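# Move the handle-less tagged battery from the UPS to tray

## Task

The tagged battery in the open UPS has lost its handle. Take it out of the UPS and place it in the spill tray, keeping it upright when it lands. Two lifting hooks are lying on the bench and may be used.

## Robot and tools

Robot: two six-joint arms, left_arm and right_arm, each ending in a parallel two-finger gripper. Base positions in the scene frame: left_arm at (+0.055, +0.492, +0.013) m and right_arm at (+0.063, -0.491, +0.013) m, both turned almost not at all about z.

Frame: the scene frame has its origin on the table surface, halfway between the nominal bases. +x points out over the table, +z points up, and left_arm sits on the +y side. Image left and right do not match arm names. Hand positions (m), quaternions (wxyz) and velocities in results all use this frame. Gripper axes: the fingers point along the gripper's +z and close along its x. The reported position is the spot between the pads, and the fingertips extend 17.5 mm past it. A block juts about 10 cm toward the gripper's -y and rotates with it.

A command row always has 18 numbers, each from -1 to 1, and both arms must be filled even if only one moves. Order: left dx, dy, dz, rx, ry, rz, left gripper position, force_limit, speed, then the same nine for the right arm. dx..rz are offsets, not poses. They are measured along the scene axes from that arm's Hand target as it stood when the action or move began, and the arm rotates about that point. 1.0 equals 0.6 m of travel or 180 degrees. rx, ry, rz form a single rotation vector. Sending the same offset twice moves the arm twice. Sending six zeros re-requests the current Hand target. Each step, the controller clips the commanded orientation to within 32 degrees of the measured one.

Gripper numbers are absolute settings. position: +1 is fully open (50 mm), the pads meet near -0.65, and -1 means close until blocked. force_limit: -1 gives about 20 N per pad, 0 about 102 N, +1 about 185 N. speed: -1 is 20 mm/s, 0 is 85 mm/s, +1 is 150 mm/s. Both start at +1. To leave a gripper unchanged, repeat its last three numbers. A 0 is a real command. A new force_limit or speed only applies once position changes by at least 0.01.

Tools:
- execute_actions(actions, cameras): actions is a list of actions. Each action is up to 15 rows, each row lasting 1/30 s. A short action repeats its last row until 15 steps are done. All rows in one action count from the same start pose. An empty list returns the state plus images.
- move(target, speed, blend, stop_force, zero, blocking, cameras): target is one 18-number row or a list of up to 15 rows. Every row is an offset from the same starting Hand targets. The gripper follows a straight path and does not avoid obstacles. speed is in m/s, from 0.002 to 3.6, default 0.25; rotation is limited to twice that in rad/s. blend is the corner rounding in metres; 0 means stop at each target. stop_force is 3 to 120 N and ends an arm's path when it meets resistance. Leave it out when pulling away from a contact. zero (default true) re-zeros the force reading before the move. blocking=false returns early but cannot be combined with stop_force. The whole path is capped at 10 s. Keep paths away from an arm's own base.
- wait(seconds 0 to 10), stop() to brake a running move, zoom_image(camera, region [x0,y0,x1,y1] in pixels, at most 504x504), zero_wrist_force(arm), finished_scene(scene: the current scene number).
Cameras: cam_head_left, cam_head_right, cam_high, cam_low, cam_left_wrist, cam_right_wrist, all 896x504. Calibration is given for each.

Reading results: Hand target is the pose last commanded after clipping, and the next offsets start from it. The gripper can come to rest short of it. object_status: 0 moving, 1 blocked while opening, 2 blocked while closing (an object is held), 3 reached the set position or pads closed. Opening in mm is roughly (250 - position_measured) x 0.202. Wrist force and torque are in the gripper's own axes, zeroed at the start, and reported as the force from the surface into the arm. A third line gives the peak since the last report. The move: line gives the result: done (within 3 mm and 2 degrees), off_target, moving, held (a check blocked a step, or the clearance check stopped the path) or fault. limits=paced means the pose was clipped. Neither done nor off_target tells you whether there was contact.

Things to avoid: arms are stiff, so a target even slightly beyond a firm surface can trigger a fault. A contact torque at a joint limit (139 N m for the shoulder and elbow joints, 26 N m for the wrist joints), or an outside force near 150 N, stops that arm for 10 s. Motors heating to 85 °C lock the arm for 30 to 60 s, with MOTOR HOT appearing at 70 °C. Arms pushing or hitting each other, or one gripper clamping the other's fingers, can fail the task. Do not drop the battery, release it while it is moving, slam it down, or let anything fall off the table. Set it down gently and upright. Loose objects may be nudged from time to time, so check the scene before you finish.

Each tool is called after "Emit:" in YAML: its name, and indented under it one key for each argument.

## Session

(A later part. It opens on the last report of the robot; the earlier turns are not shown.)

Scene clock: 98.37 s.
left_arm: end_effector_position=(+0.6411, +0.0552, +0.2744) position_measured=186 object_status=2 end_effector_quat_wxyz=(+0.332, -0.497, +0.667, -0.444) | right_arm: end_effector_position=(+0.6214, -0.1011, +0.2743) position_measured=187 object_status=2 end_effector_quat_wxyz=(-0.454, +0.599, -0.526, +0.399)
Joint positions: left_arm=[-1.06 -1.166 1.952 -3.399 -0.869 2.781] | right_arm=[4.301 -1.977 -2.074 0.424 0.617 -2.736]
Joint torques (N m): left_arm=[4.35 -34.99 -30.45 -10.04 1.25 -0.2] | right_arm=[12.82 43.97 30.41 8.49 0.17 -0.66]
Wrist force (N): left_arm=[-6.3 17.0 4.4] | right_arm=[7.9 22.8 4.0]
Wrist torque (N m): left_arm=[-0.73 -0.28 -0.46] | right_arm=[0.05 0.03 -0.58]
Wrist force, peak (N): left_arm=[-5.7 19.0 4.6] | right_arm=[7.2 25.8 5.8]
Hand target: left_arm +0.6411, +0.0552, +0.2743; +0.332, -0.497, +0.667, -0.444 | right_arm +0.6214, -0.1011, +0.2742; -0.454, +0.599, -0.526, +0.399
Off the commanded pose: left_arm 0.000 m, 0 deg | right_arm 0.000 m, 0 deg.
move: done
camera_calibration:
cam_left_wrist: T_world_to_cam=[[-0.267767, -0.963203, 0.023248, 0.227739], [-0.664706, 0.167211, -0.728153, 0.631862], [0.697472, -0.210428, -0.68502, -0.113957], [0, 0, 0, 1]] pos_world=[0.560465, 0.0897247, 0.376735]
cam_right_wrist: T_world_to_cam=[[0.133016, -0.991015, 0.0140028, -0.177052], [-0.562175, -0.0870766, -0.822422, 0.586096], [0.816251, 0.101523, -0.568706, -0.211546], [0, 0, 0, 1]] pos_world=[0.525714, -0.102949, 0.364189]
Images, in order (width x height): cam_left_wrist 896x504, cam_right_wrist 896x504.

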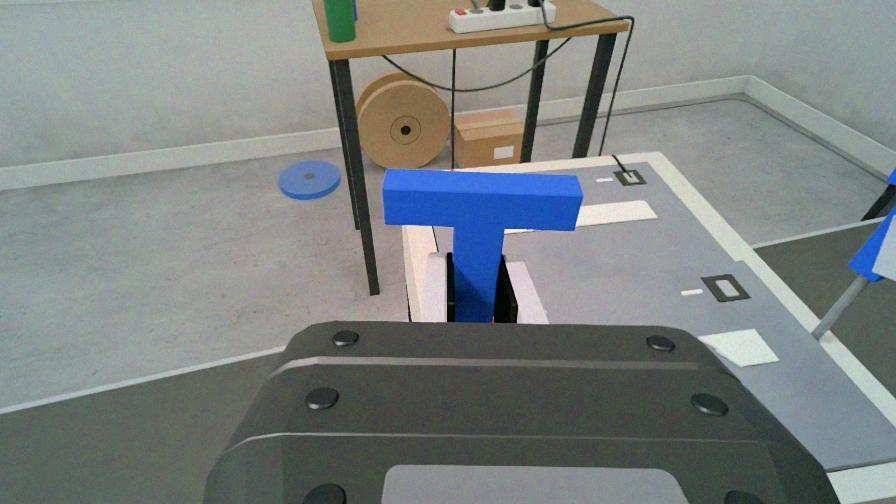

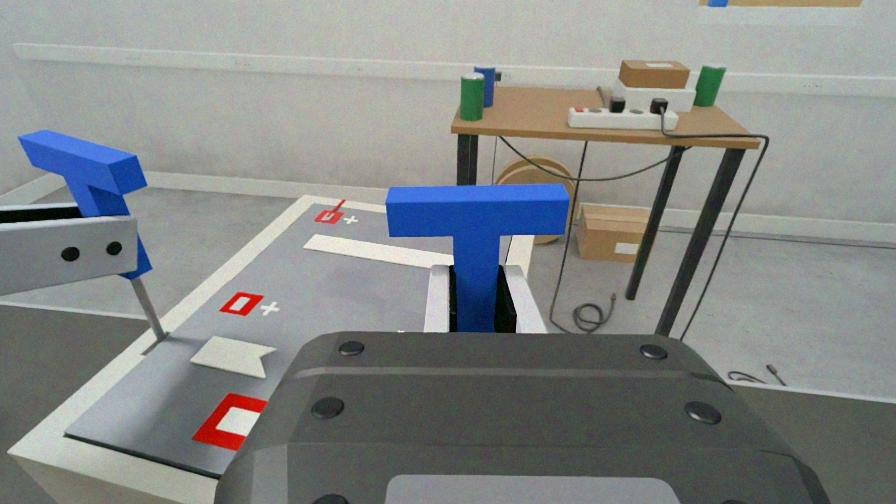

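Emit:
move:
  target:
    - [-0.0033,-0.0008,0.01,0,0,0,-1,-0.5,-0.5,-0.0033,0.0012,0.01,0,0,0,-1,-0.5,-0.5]
    - [-0.0033,-0.0008,0.06,0,0,0,-1,-0.5,-0.5,-0.0033,0.0012,0.06,0,0,0,-1,-0.5,-0.5]
  speed: 0.025
  cameras: ["cam_high","cam_right_wrist","cam_left_wrist"]

Scene clock: 100.80 s.
left_arm: end_effector_position=(+0.6392, +0.0547, +0.3106) position_measured=186 object_status=2 end_effector_quat_wxyz=(+0.332, -0.497, +0.667, -0.444) end_effector_velocity=(+0.001, +0.000, +0.000) end_effector_angular_velocity=(-0.003, -0.002, +0.001) | right_arm: end_effector_position=(+0.6195, -0.1004, +0.3103) position_measured=187 object_status=2 end_effector_quat_wxyz=(-0.454, +0.599, -0.526, +0.399) end_effector_velocity=(+0.000, +0.001, -0.001) end_effector_angular_velocity=(+0.002, -0.001, +0.001)
Joint positions: left_arm=[-1.064 -1.229 1.925 -3.307 -0.865 2.778] | right_arm=[4.305 -1.902 -2.053 0.325 0.613 -2.732]
Joint velocities: left_arm=[0.001 0.002 -0.001 -0.005 0 0] | right_arm=[0.001 -0.003 0 0.005 0 0]
Joint torques (N m): left_arm=[4.45 -33.76 -25.97 -9.82 -2.36 -0.52] | right_arm=[-6.54 42.78 27.4 9.25 1.19 0.64]
Wrist force (N): left_arm=[-9.7 16.4 3.9] | right_arm=[10.3 24.5 5.0]
Wrist torque (N m): left_arm=[-0.70 -0.50 -0.19] | right_arm=[0.14 0.19 -0.80]
Wrist force, peak (N): left_arm=[-9.8 17.7 5.2] | right_arm=[11.1 26.9 7.2]
Hand target: left_arm +0.6392, +0.0547, +0.3103; +0.332, -0.497, +0.667, -0.444 | right_arm +0.6194, -0.1004, +0.3102; -0.454, +0.599, -0.526, +0.399
Off the commanded pose: left_arm 0.000 m, 0 deg | right_arm 0.000 m, 0 deg.
move: done
camera_calibration:
cam_left_wrist: T_world_to_cam=[[-0.267855, -0.963178, 0.0232941, 0.22591], [-0.664635, 0.16722, -0.728215, 0.656888], [0.697505, -0.210538, -0.684952, -0.0879748], [0, 0, 0, 1]] pos_world=[0.558465, 0.0892248, 0.412835]
cam_right_wrist: T_world_to_cam=[[0.133152, -0.990996, 0.0140278, -0.176676], [-0.562154, -0.0871737, -0.822426, 0.61462], [0.816244, 0.101622, -0.5687, -0.189499], [0, 0, 0, 1]] pos_world=[0.523713, -0.102249, 0.400189]
Images, in order (width x height): cam_high 896x504, cam_left_wrist 896x504, cam_right_wrist 896x504.

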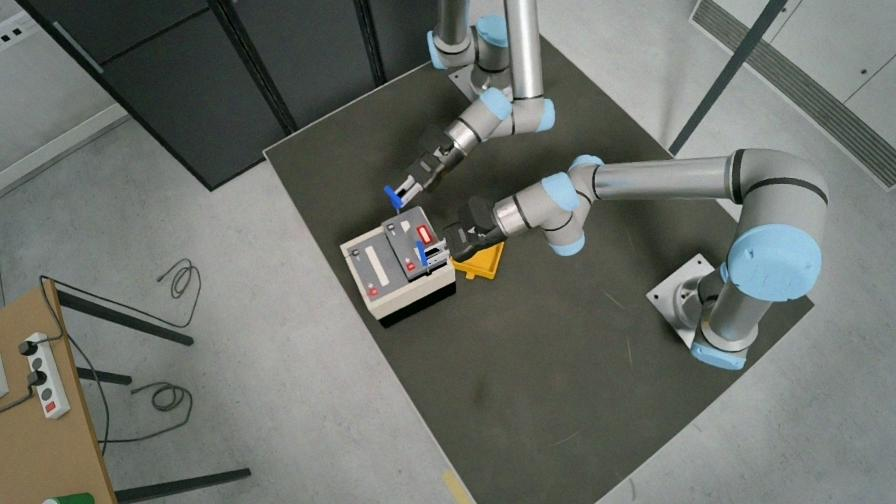

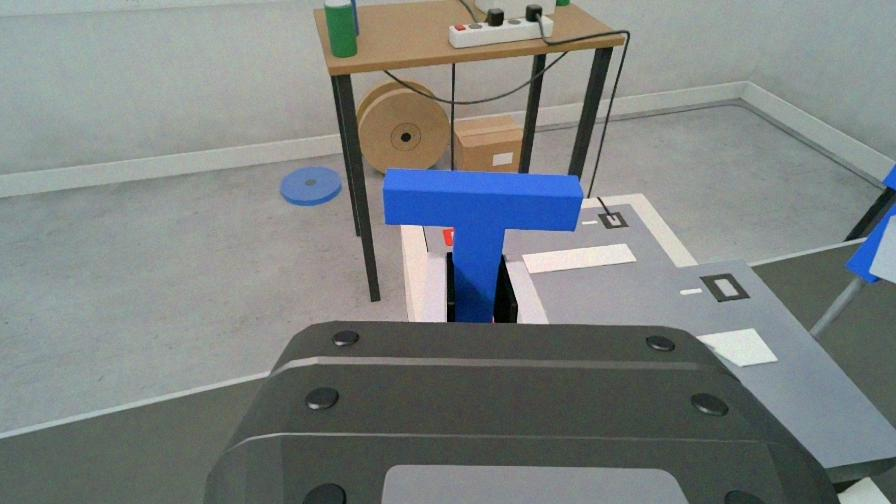

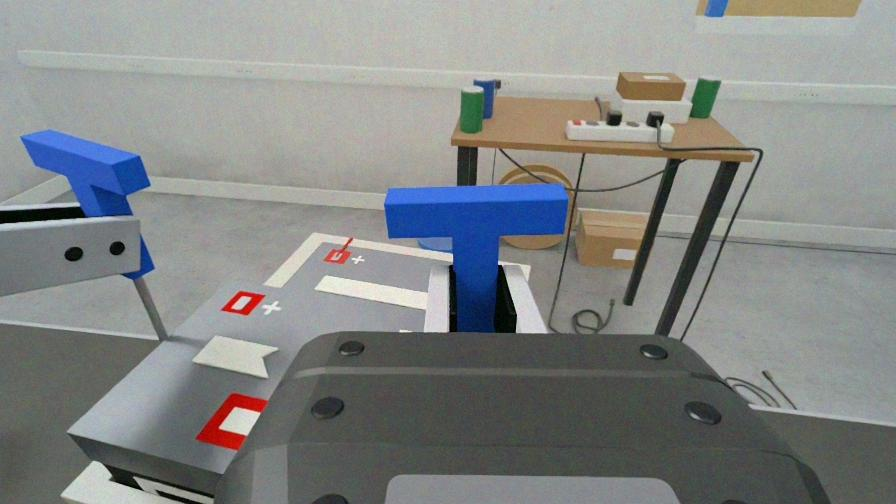

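Emit:
move:
  target:
    - [0,0,0.1,0,0,0,-1,-0.5,-0.5,0,0,0.1,0,0,0,-1,-0.5,-0.5]
  speed: 0.035

Emit:
move:
  target:
    - [0,0,0.165,0,0,0,-1,-0.5,-0.5,0,0,0.165,0,0,0,-1,-0.5,-0.5]
  speed: 0.05
  cameras: ["cam_high","cam_right_wrist","cam_head_right"]

Emit:
zoom_image:
  camera: "cam_high"
  region: [360, 180, 530, 310]

Scene clock: 103.27 s.
left_arm: end_effector_position=(+0.6392, +0.0547, +0.3706) position_measured=186 object_status=2 end_effector_quat_wxyz=(+0.332, -0.497, +0.667, -0.445) | right_arm: end_effector_position=(+0.6195, -0.1004, +0.3704) position_measured=187 object_status=2 end_effector_quat_wxyz=(-0.454, +0.599, -0.526, +0.399)
Joint positions: left_arm=[-1.064 -1.316 1.857 -3.153 -0.865 2.778] | right_arm=[4.305 -1.797 -1.994 0.161 0.613 -2.732]
Joint torques (N m): left_arm=[4.39 -30.74 -21.99 -9.81 0.96 -1.05] | right_arm=[-5.4 39.05 23.82 9.14 -2.63 1.61]
Wrist force (N): left_arm=[-9.1 16.2 3.8] | right_arm=[10.8 23.8 3.4]
Wrist torque (N m): left_arm=[-0.68 -0.44 -0.20] | right_arm=[-0.02 0.13 -0.81]
Wrist force, peak (N): left_arm=[-8.6 18.4 4.1] | right_arm=[11.0 27.2 5.9]
Hand target: left_arm +0.6392, +0.0547, +0.3703; +0.332, -0.497, +0.667, -0.444 | right_arm +0.6194, -0.1004, +0.3702; -0.454, +0.599, -0.526, +0.399
Off the commanded pose: left_arm 0.000 m, 0 deg | right_arm 0.000 m, 0 deg.
move: done

Scene clock: 105.57 s.
left_arm: end_effector_position=(+0.6391, +0.0547, +0.4695) position_measured=186 object_status=2 end_effector_quat_wxyz=(+0.332, -0.497, +0.667, -0.444) | right_arm: end_effector_position=(+0.6194, -0.1004, +0.4693) position_measured=187 object_status=2 end_effector_quat_wxyz=(-0.454, +0.599, -0.526, +0.399)
Joint positions: left_arm=[-1.064 -1.412 1.7 -2.9 -0.865 2.778] | right_arm=[4.305 -1.674 -1.851 -0.105 0.613 -2.732]
Joint torques (N m): left_arm=[1.04 -27.98 -22.03 -9.77 1.57 -1.38] | right_arm=[-1.1 35.53 26.13 9.05 -2.78 2.39]
Wrist force (N): left_arm=[-9.8 16.4 3.6] | right_arm=[11.3 23.8 2.8]
Wrist torque (N m): left_arm=[-0.72 -0.36 -0.22] | right_arm=[-0.13 0.13 -0.83]
Wrist force, peak (N): left_arm=[-9.2 19.5 4.7] | right_arm=[10.6 27.7 3.9]
Hand target: left_arm +0.6392, +0.0547, +0.4693; +0.332, -0.497, +0.667, -0.444 | right_arm +0.6194, -0.1004, +0.4692; -0.454, +0.599, -0.526, +0.399
Off the commanded pose: left_arm 0.000 m, 0 deg | right_arm 0.000 m, 0 deg.
move: done
camera_calibration:
cam_right_wrist: T_world_to_cam=[[0.133047, -0.991013, 0.0138762, -0.178769], [-0.562112, -0.0869821, -0.822474, 0.745411], [0.816289, 0.101628, -0.568633, -0.0991365], [0, 0, 0, 1]] pos_world=[0.523714, -0.102249, 0.55919]
Images, in order (width x height): cam_head_right 896x504, cam_high 896x504, cam_right_wrist 896x504.

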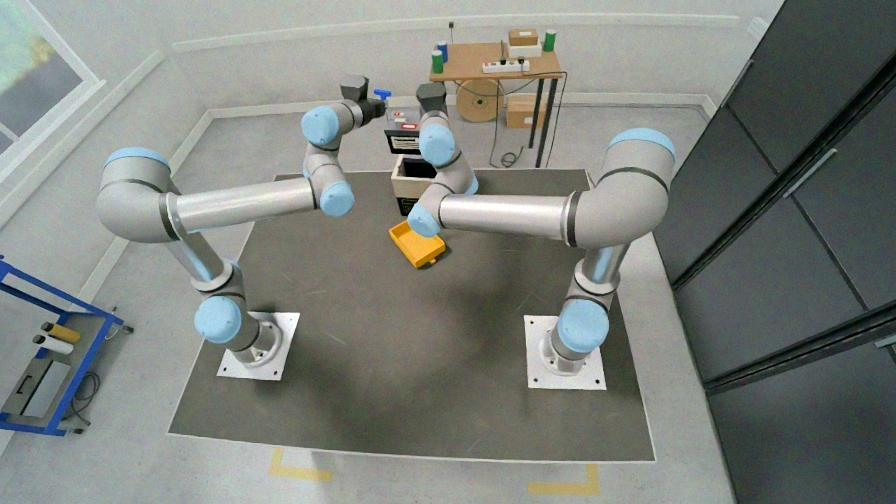

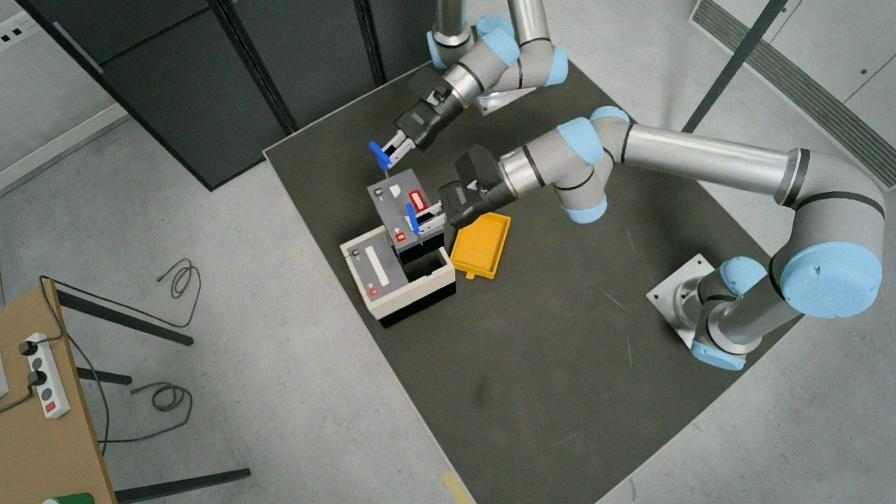

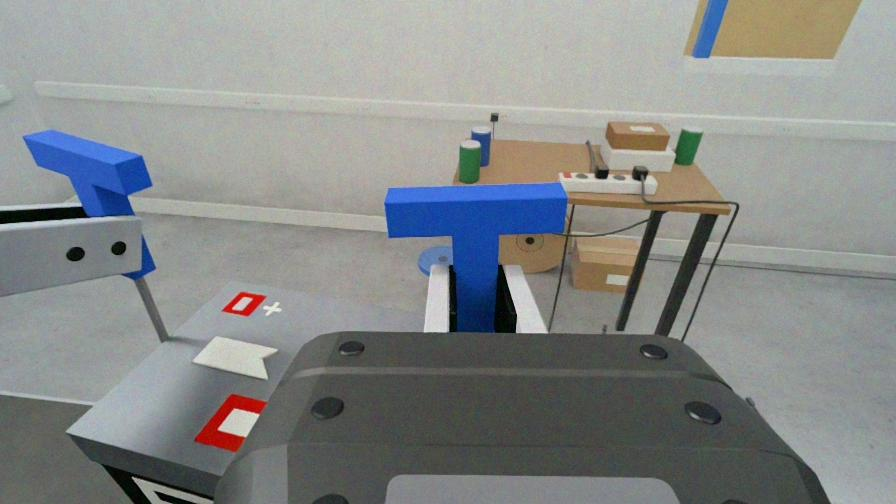

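Scaled by 2.965.

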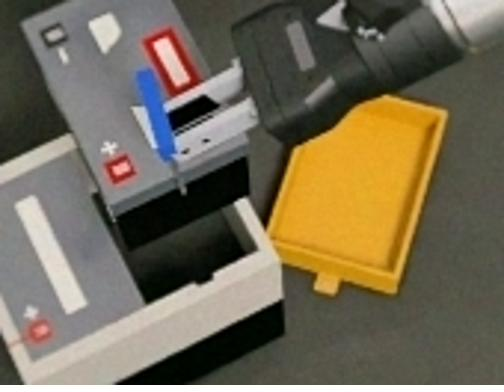

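Emit:
zoom_image:
  camera: "cam_high"
  region: [440, 200, 520, 290]

Scaled by 5.600.

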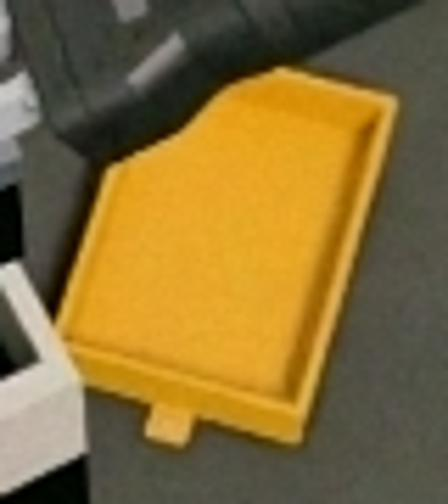

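Emit:
move:
  target:
    - [-0.0453,0.0085,0,0,0,-0.0502,-1,-0.5,-0.5,-0.0855,0.017,0,0,0,-0.0502,-1,-0.5,-0.5]
    - [-0.0908,0.014,0,0,0,-0.1004,-1,-0.5,-0.5,-0.1695,0.037,0,0,0,-0.1004,-1,-0.5,-0.5]
    - [-0.137,0.016,0,0,0,-0.1507,-1,-0.5,-0.5,-0.2513,0.0595,0,0,0,-0.1507,-1,-0.5,-0.5]
    - [-0.1845,0.0152,0,0,0,-0.2009,-1,-0.5,-0.5,-0.3307,0.0845,0,0,0,-0.2009,-1,-0.5,-0.5]
    - [-0.2337,0.0113,0,0,0,-0.2511,-1,-0.5,-0.5,-0.4073,0.1112,0,0,0,-0.2511,-1,-0.5,-0.5]
  speed: 0.06
  blend: [0.003,0.003,0.003,0.003,0]
  cameras: ["cam_high","cam_right_wrist","cam_head_left"]

Emit:
zoom_image:
  camera: "cam_high"
  region: [400, 150, 560, 300]

Scene clock: 114.80 s.
left_arm: end_effector_position=(+0.4990, +0.0616, +0.4693) position_measured=186 object_status=2 end_effector_quat_wxyz=(+0.135, -0.203, +0.807, -0.538) | right_arm: end_effector_position=(+0.3749, -0.0336, +0.4692) position_measured=187 object_status=2 end_effector_quat_wxyz=(+0.266, -0.351, +0.715, -0.542)
Joint positions: left_arm=[-0.924 -1.661 1.975 -3.056 -1.708 3.2] | right_arm=[4.762 -2.01 -0.951 -2.907 0.733 -0.317]
Joint torques (N m): left_arm=[-12.48 -27.18 -34.28 -8.68 -0.67 -2.02] | right_arm=[-14.04 61.18 18.39 -0.03 -7.68 -2.7]
Wrist force (N): left_arm=[-8.4 17.3 4.4] | right_arm=[9.6 23.0 3.4]
Wrist torque (N m): left_arm=[-0.66 -0.40 -0.20] | right_arm=[0.02 0.13 -0.71]
Wrist force, peak (N): left_arm=[-11.6 16.7 3.1] | right_arm=[12.6 25.7 4.3]
Hand target: left_arm +0.4989, +0.0615, +0.4693; +0.135, -0.203, +0.807, -0.538 | right_arm +0.3751, -0.0337, +0.4692; +0.266, -0.351, +0.715, -0.542
Off the commanded pose: left_arm 0.000 m, 0 deg | right_arm 0.000 m, 0 deg.
move: done
camera_calibration:
cam_right_wrist: T_world_to_cam=[[-0.609244, -0.792863, 0.0137802, 0.205022], [-0.457912, 0.33757, -0.822413, 0.588874], [0.647409, -0.507361, -0.568724, 0.136477], [0, 0, 0, 1]] pos_world=[0.306204, 0.033011, 0.55909]
Images, in order (width x height): cam_head_left 896x504, cam_high 896x504, cam_right_wrist 896x504.

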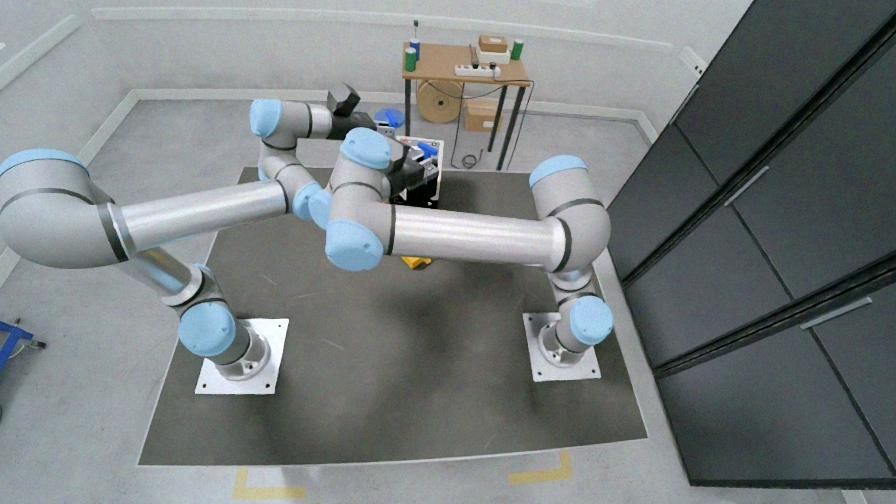

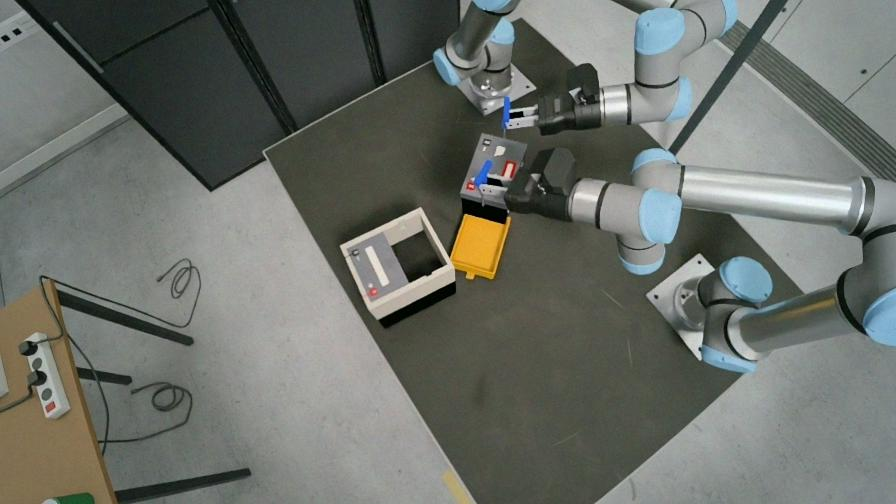

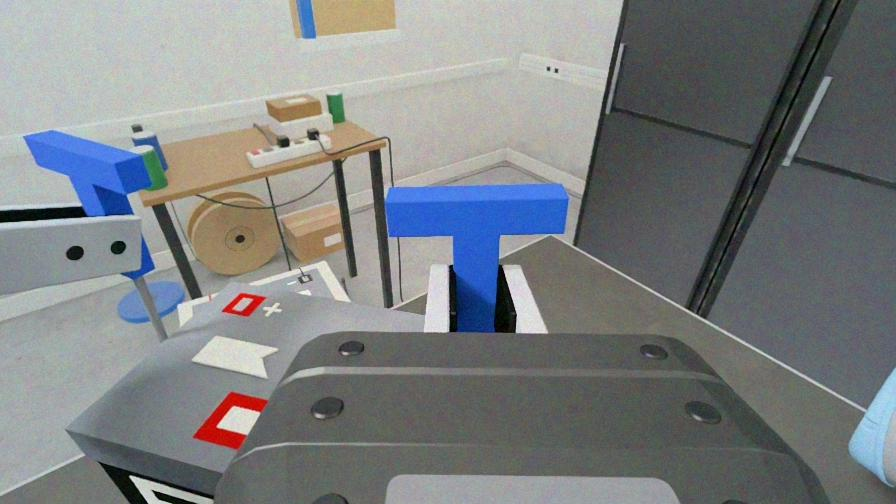

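Scaled by 3.150.

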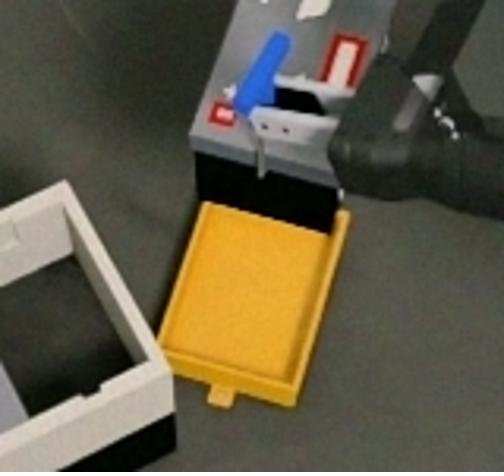

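Emit:
zoom_image:
  camera: "cam_high"
  region: [450, 120, 540, 230]

Scaled by 4.582.

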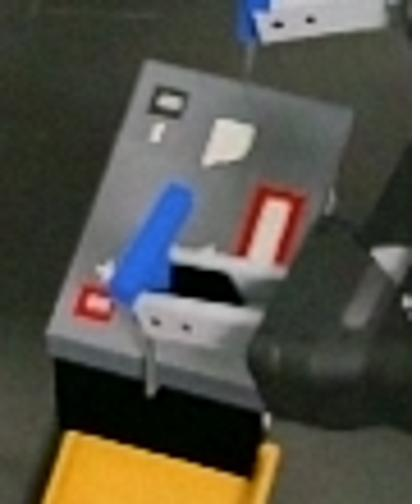

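Emit:
move:
  target:
    - [0,0,-0.2,0,0,0,-1,-0.5,-0.5,0,0,-0.2,0,0,0,-1,-0.5,-0.5]
    - [0,0,-0.42,0,0,0,-1,-0.5,-0.5,0,0,-0.42,0,0,0,-1,-0.5,-0.5]
  speed: 0.07
  blend: [0.01,0]
  cameras: ["cam_high","cam_right_wrist","cam_head_right","cam_low","cam_left_wrist"]

Emit:
zoom_image:
  camera: "cam_high"
  region: [430, 180, 530, 290]

Emit:
zoom_image:
  camera: "cam_low"
  region: [350, 190, 470, 310]

Scene clock: 121.43 s.
left_arm: end_effector_position=(+0.4989, +0.0615, +0.2172) position_measured=186 object_status=2 end_effector_quat_wxyz=(+0.135, -0.203, +0.807, -0.538) | right_arm: end_effector_position=(+0.3751, -0.0337, +0.2171) position_measured=187 object_status=2 end_effector_quat_wxyz=(+0.266, -0.351, +0.715, -0.543)
Joint positions: left_arm=[-0.924 -1.206 2.291 -3.827 -1.708 3.2] | right_arm=[4.762 -2.09 -1.488 -2.29 0.733 -0.317]
Joint torques (N m): left_arm=[-12.9 -42.86 -30.86 -7.94 -1.17 -1.4] | right_arm=[9 62.54 37.58 -3.36 -7.31 -2.16]
Wrist force (N): left_arm=[-8.0 17.9 4.1] | right_arm=[9.6 23.5 3.1]
Wrist torque (N m): left_arm=[-0.64 -0.40 -0.23] | right_arm=[0.04 0.09 -0.66]
Wrist force, peak (N): left_arm=[-7.3 20.0 5.4] | right_arm=[8.9 25.9 3.9]
Hand target: left_arm +0.4989, +0.0615, +0.2173; +0.135, -0.203, +0.807, -0.538 | right_arm +0.3751, -0.0337, +0.2172; +0.266, -0.351, +0.715, -0.542
Off the commanded pose: left_arm 0.000 m, 0 deg | right_arm 0.000 m, 0 deg.
move: done
camera_calibration:
cam_left_wrist: T_world_to_cam=[[-0.872139, -0.488707, 0.0232184, 0.469386], [-0.349766, 0.589598, -0.728037, 0.311404], [0.342108, -0.643071, -0.685144, 0.151384], [0, 0, 0, 1]] pos_world=[0.466499, 0.143139, 0.319535]
cam_right_wrist: T_world_to_cam=[[-0.609366, -0.792764, 0.0140811, 0.208419], [-0.457918, 0.337374, -0.82249, 0.381655], [0.64729, -0.507645, -0.568605, -0.007005], [0, 0, 0, 1]] pos_world=[0.306304, 0.0329106, 0.306989]
Images, in order (width x height): cam_head_right 896x504, cam_high 896x504, cam_low 896x504, cam_left_wrist 896x504, cam_right_wrist 896x504.

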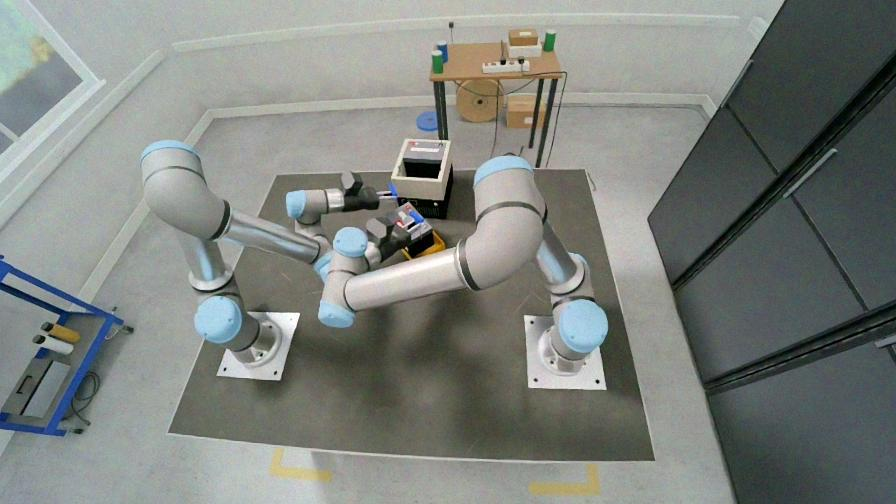

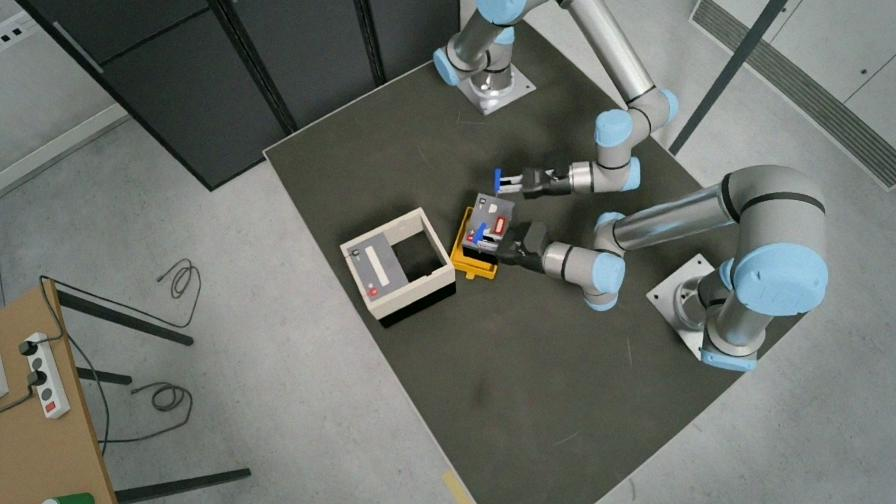

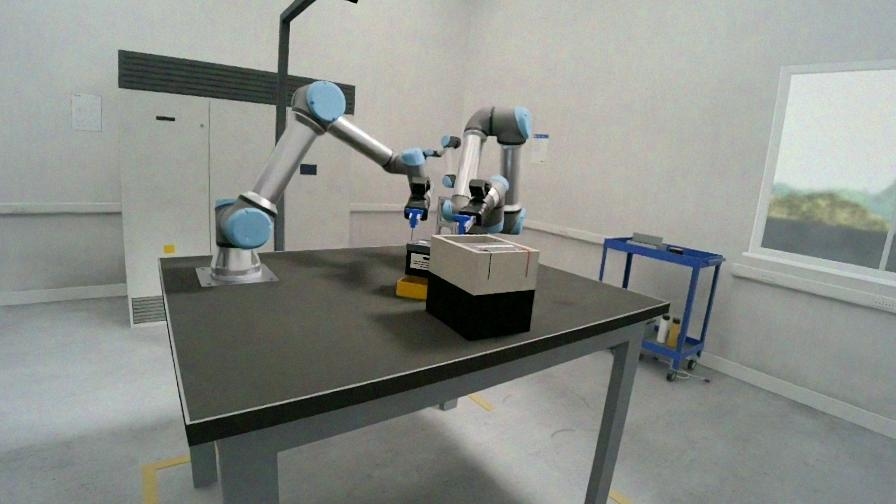

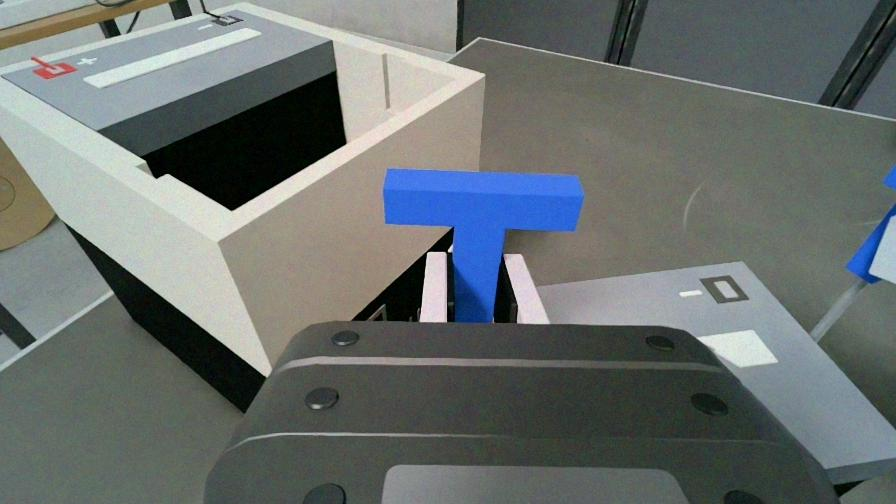

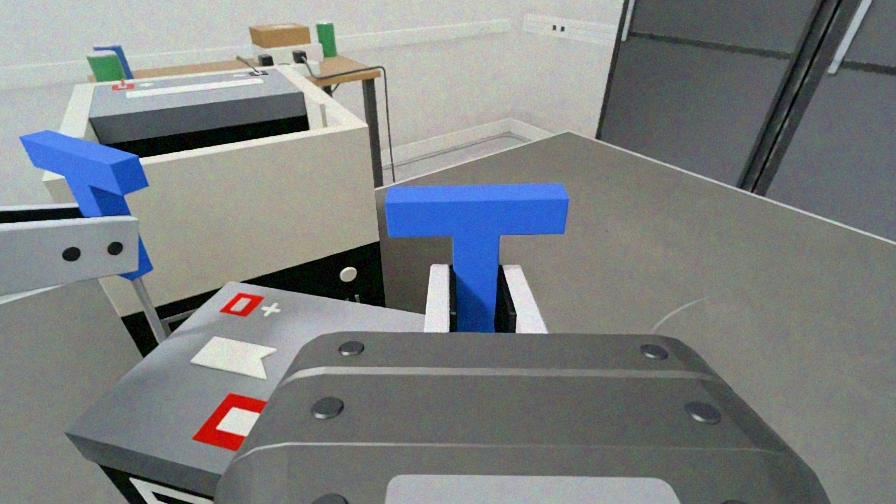

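Scaled by 4.582.

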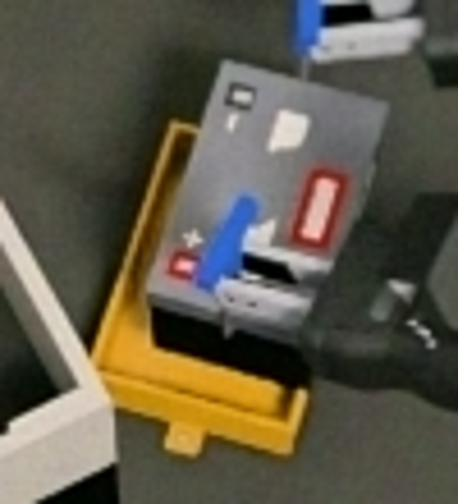

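Scaled by 4.200.

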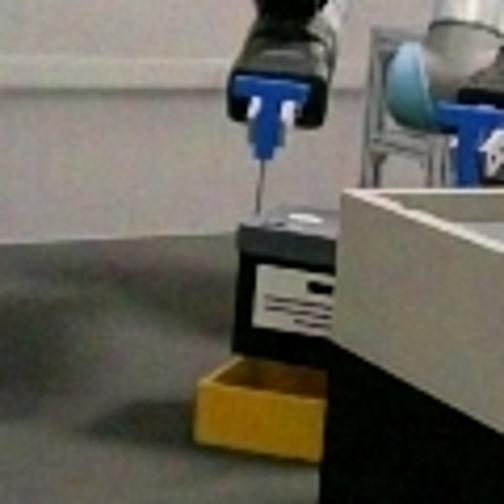

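Emit:
move:
  target:
    - [0.0178,-0.0092,0,0,0,0,-1,-0.5,-0.5,0.0178,-0.0092,0,0,0,0,-1,-0.5,-0.5]
    - [0.0178,-0.0092,-0.022,0,0,0,-1,-0.5,-0.5,0.0178,-0.0092,-0.022,0,0,0,-1,-0.5,-0.5]
  speed: 0.05
  cameras: ["cam_high"]

Emit:
zoom_image:
  camera: "cam_high"
  region: [440, 190, 520, 290]

Scene clock: 124.07 s.
left_arm: end_effector_position=(+0.5096, +0.0560, +0.2040) position_measured=186 object_status=2 end_effector_quat_wxyz=(+0.135, -0.203, +0.807, -0.538) | right_arm: end_effector_position=(+0.3857, -0.0393, +0.2039) position_measured=187 object_status=2 end_effector_quat_wxyz=(+0.266, -0.351, +0.715, -0.543)
Joint positions: left_arm=[-0.91 -1.152 2.262 -3.851 -1.721 3.205] | right_arm=[4.744 -2.096 -1.518 -2.246 0.717 -0.328]
Joint torques (N m): left_arm=[-16.1 -51.26 -21.77 -6.88 -0.37 -1.76] | right_arm=[9.25 63.8 38.08 -3.79 -3.38 2.71]
Wrist force (N): left_arm=[-8.3 17.5 4.0] | right_arm=[9.7 23.2 3.2]
Wrist torque (N m): left_arm=[-0.72 -0.37 -0.29] | right_arm=[0.02 0.07 -0.64]
Wrist force, peak (N): left_arm=[-8.2 19.4 5.3] | right_arm=[9.6 25.2 3.7]
Hand target: left_arm +0.5096, +0.0560, +0.2041; +0.135, -0.203, +0.807, -0.538 | right_arm +0.3857, -0.0392, +0.2040; +0.266, -0.351, +0.715, -0.542
Off the commanded pose: left_arm 0.000 m, 0 deg | right_arm 0.000 m, 0 deg.
move: done
Images, in order (width x height): cam_high 896x504.

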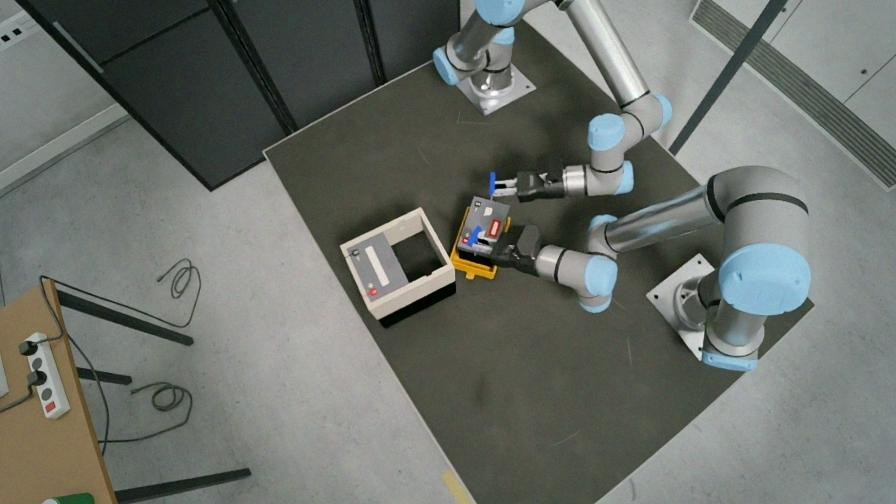

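Scaled by 5.040.

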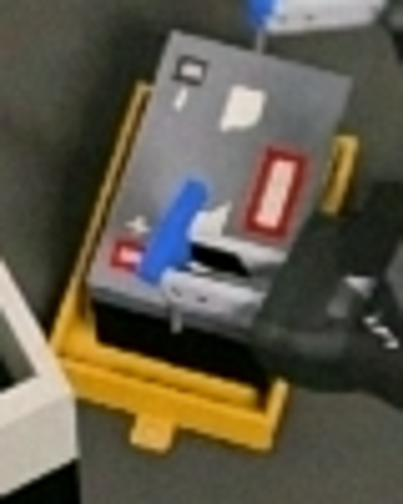

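Emit:
move:
  target:
    - [0.0117,-0.0067,0,0,0,0,-1,-0.5,-0.5,0.0117,-0.0067,0,0,0,0,-1,-0.5,-0.5]
  speed: 0.05
  cameras: ["cam_high","cam_low","cam_head_left"]

Emit:
zoom_image:
  camera: "cam_high"
  region: [440, 190, 520, 290]

Emit:
zoom_image:
  camera: "cam_low"
  region: [380, 210, 450, 310]

Emit:
zoom_image:
  camera: "cam_head_left"
  region: [370, 170, 460, 280]

Scene clock: 126.13 s.
left_arm: end_effector_position=(+0.5167, +0.0519, +0.2040) position_measured=186 object_status=2 end_effector_quat_wxyz=(+0.135, -0.203, +0.807, -0.538) | right_arm: end_effector_position=(+0.3929, -0.0433, +0.2040) position_measured=187 object_status=2 end_effector_quat_wxyz=(+0.266, -0.351, +0.715, -0.542)
Joint positions: left_arm=[-0.902 -1.14 2.238 -3.839 -1.728 3.208] | right_arm=[4.732 -2.089 -1.528 -2.236 0.706 -0.335]
Joint torques (N m): left_arm=[-7.01 -49.36 -8.39 -9.9 -3.59 -0.19] | right_arm=[7.18 52.98 30.84 -2.33 -4.65 -0.46]
Wrist force (N): left_arm=[-7.5 17.5 4.2] | right_arm=[8.9 23.6 3.2]
Wrist torque (N m): left_arm=[-0.69 -0.38 -0.36] | right_arm=[0.03 0.10 -0.61]
Wrist force, peak (N): left_arm=[-8.3 17.9 4.1] | right_arm=[10.1 23.7 2.9]
Hand target: left_arm +0.5166, +0.0520, +0.2041; +0.135, -0.203, +0.807, -0.538 | right_arm +0.3928, -0.0432, +0.2040; +0.266, -0.351, +0.715, -0.542
Off the commanded pose: left_arm 0.000 m, 0 deg | right_arm 0.000 m, 0 deg.
move: done
Images, in order (width x height): cam_head_left 896x504, cam_high 896x504, cam_low 896x504.

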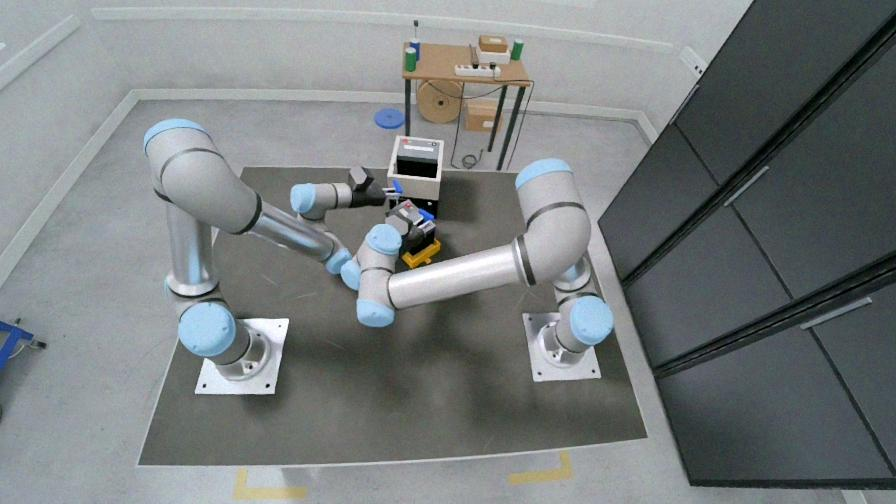

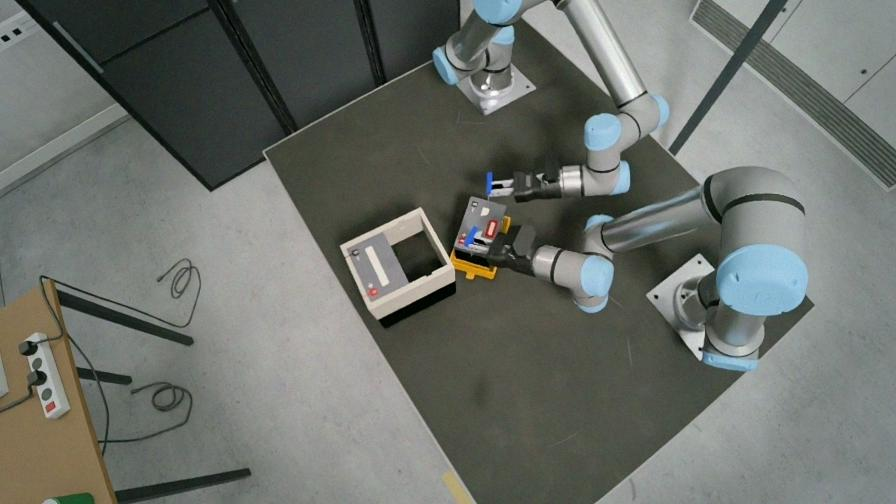

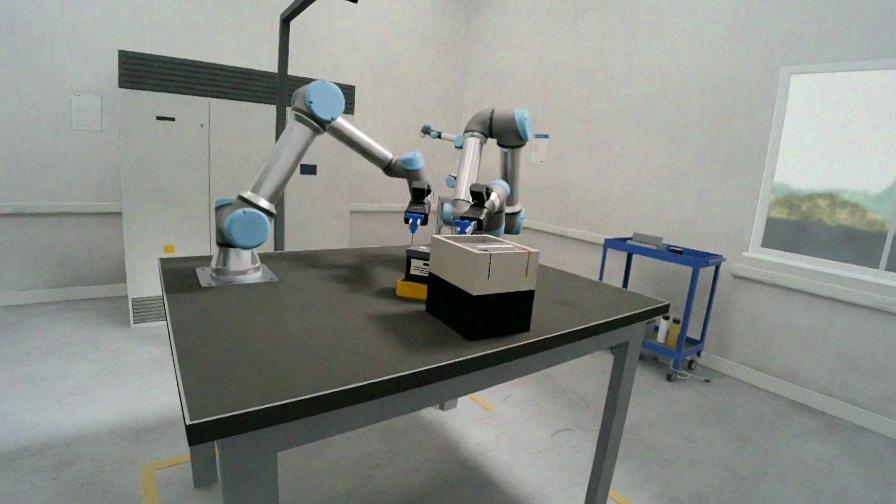

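Scaled by 5.040.

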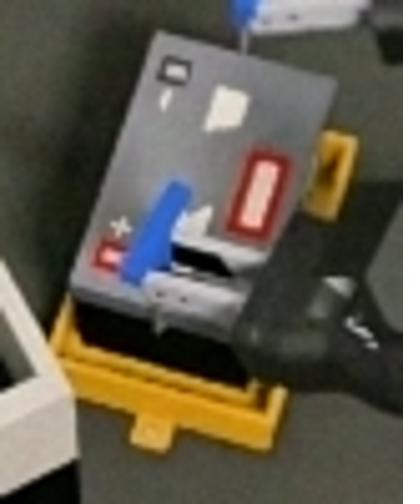

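Scaled by 5.040.

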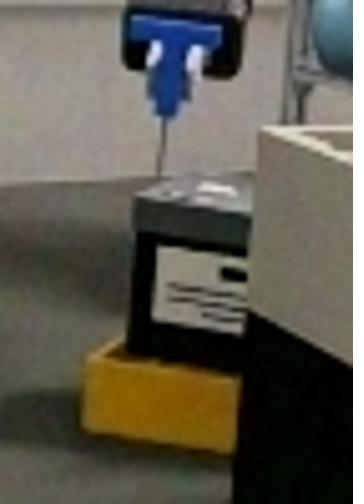

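Scaled by 4.582.

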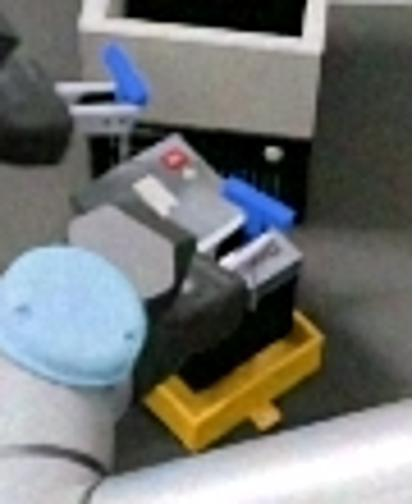

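Emit:
move:
  target:
    - [-0.0047,0.0058,0,0,0,0,-1,-0.5,-0.5,-0.0047,0.0058,0,0,0,0,-1,-0.5,-0.5]
  speed: 0.05
  cameras: ["cam_high","cam_low","cam_head_left"]

Emit:
zoom_image:
  camera: "cam_high"
  region: [440, 240, 500, 285]

Emit:
zoom_image:
  camera: "cam_low"
  region: [390, 265, 435, 305]

Emit:
zoom_image:
  camera: "cam_head_left"
  region: [395, 220, 445, 275]

Scene clock: 129.53 s.
left_arm: end_effector_position=(+0.5138, +0.0555, +0.2041) position_measured=186 object_status=2 end_effector_quat_wxyz=(+0.135, -0.203, +0.807, -0.538) | right_arm: end_effector_position=(+0.3899, -0.0397, +0.2040) position_measured=187 object_status=2 end_effector_quat_wxyz=(+0.266, -0.351, +0.715, -0.542)
Joint positions: left_arm=[-0.903 -1.146 2.251 -3.846 -1.728 3.208] | right_arm=[4.737 -2.096 -1.517 -2.243 0.711 -0.332]
Joint torques (N m): left_arm=[-15.71 -40.7 -22.29 -9.21 -0.55 -1.95] | right_arm=[1.22 60.06 22.06 -2.46 -3.5 2.3]
Wrist force (N): left_arm=[-8.3 17.9 4.4] | right_arm=[9.8 23.0 3.4]
Wrist torque (N m): left_arm=[-0.64 -0.42 -0.28] | right_arm=[-0.02 0.12 -0.76]
Wrist force, peak (N): left_arm=[-8.4 17.9 4.3] | right_arm=[10.0 23.6 3.5]
Hand target: left_arm +0.5138, +0.0554, +0.2041; +0.135, -0.203, +0.807, -0.538 | right_arm +0.3899, -0.0398, +0.2040; +0.266, -0.351, +0.715, -0.542
Off the commanded pose: left_arm 0.000 m, 0 deg | right_arm 0.000 m, 0 deg.
move: done
Images, in order (width x height): cam_head_left 896x504, cam_high 896x504, cam_low 896x504.

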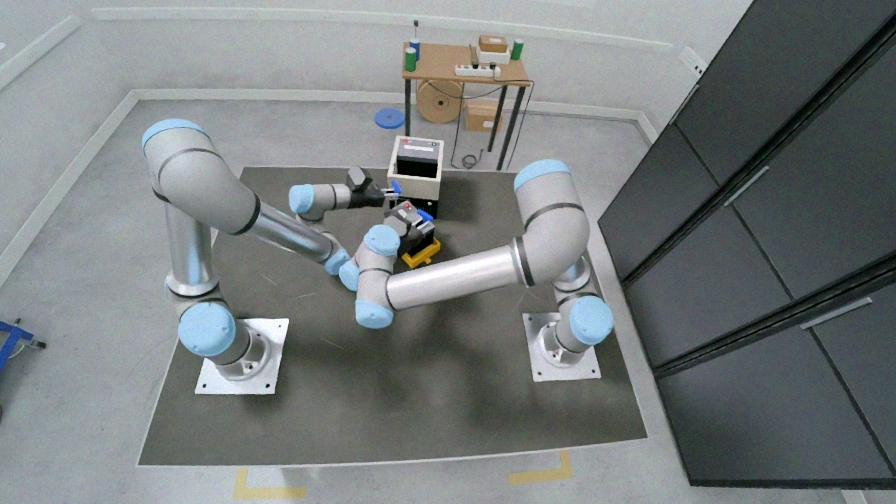

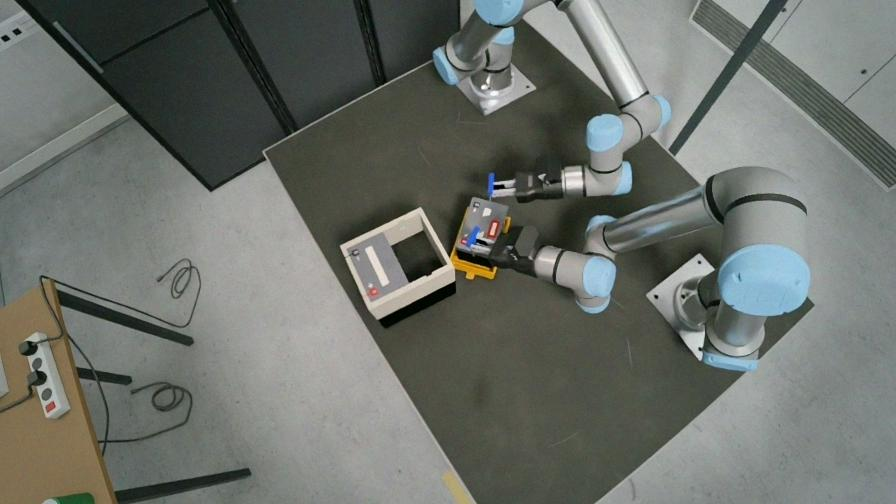

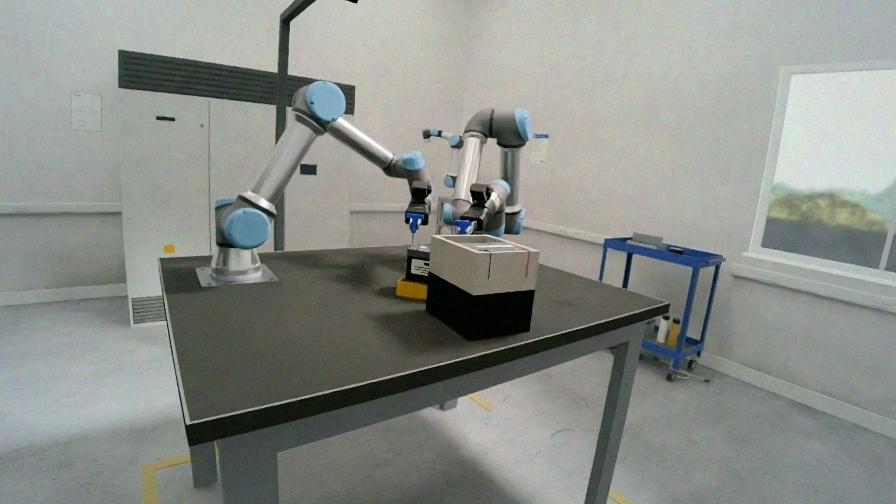

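Scaled by 8.400.

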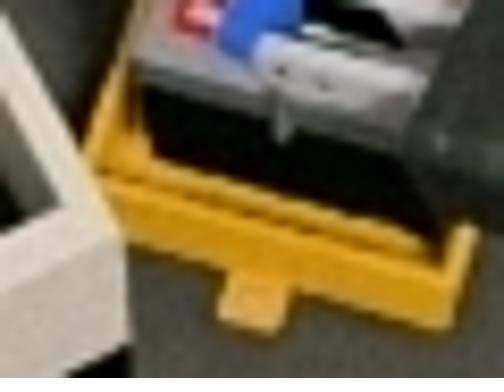

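Scaled by 11.200.

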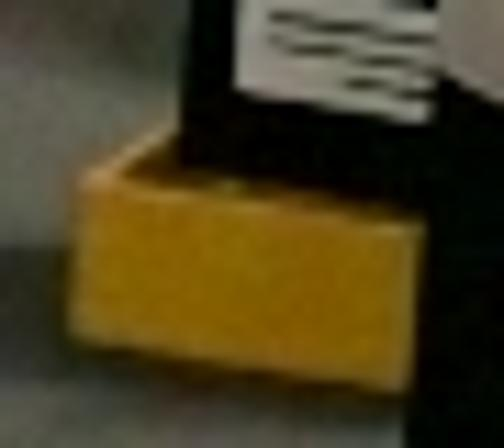

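Scaled by 9.164.

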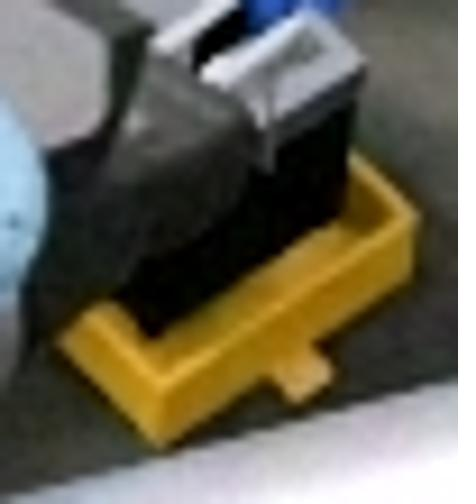

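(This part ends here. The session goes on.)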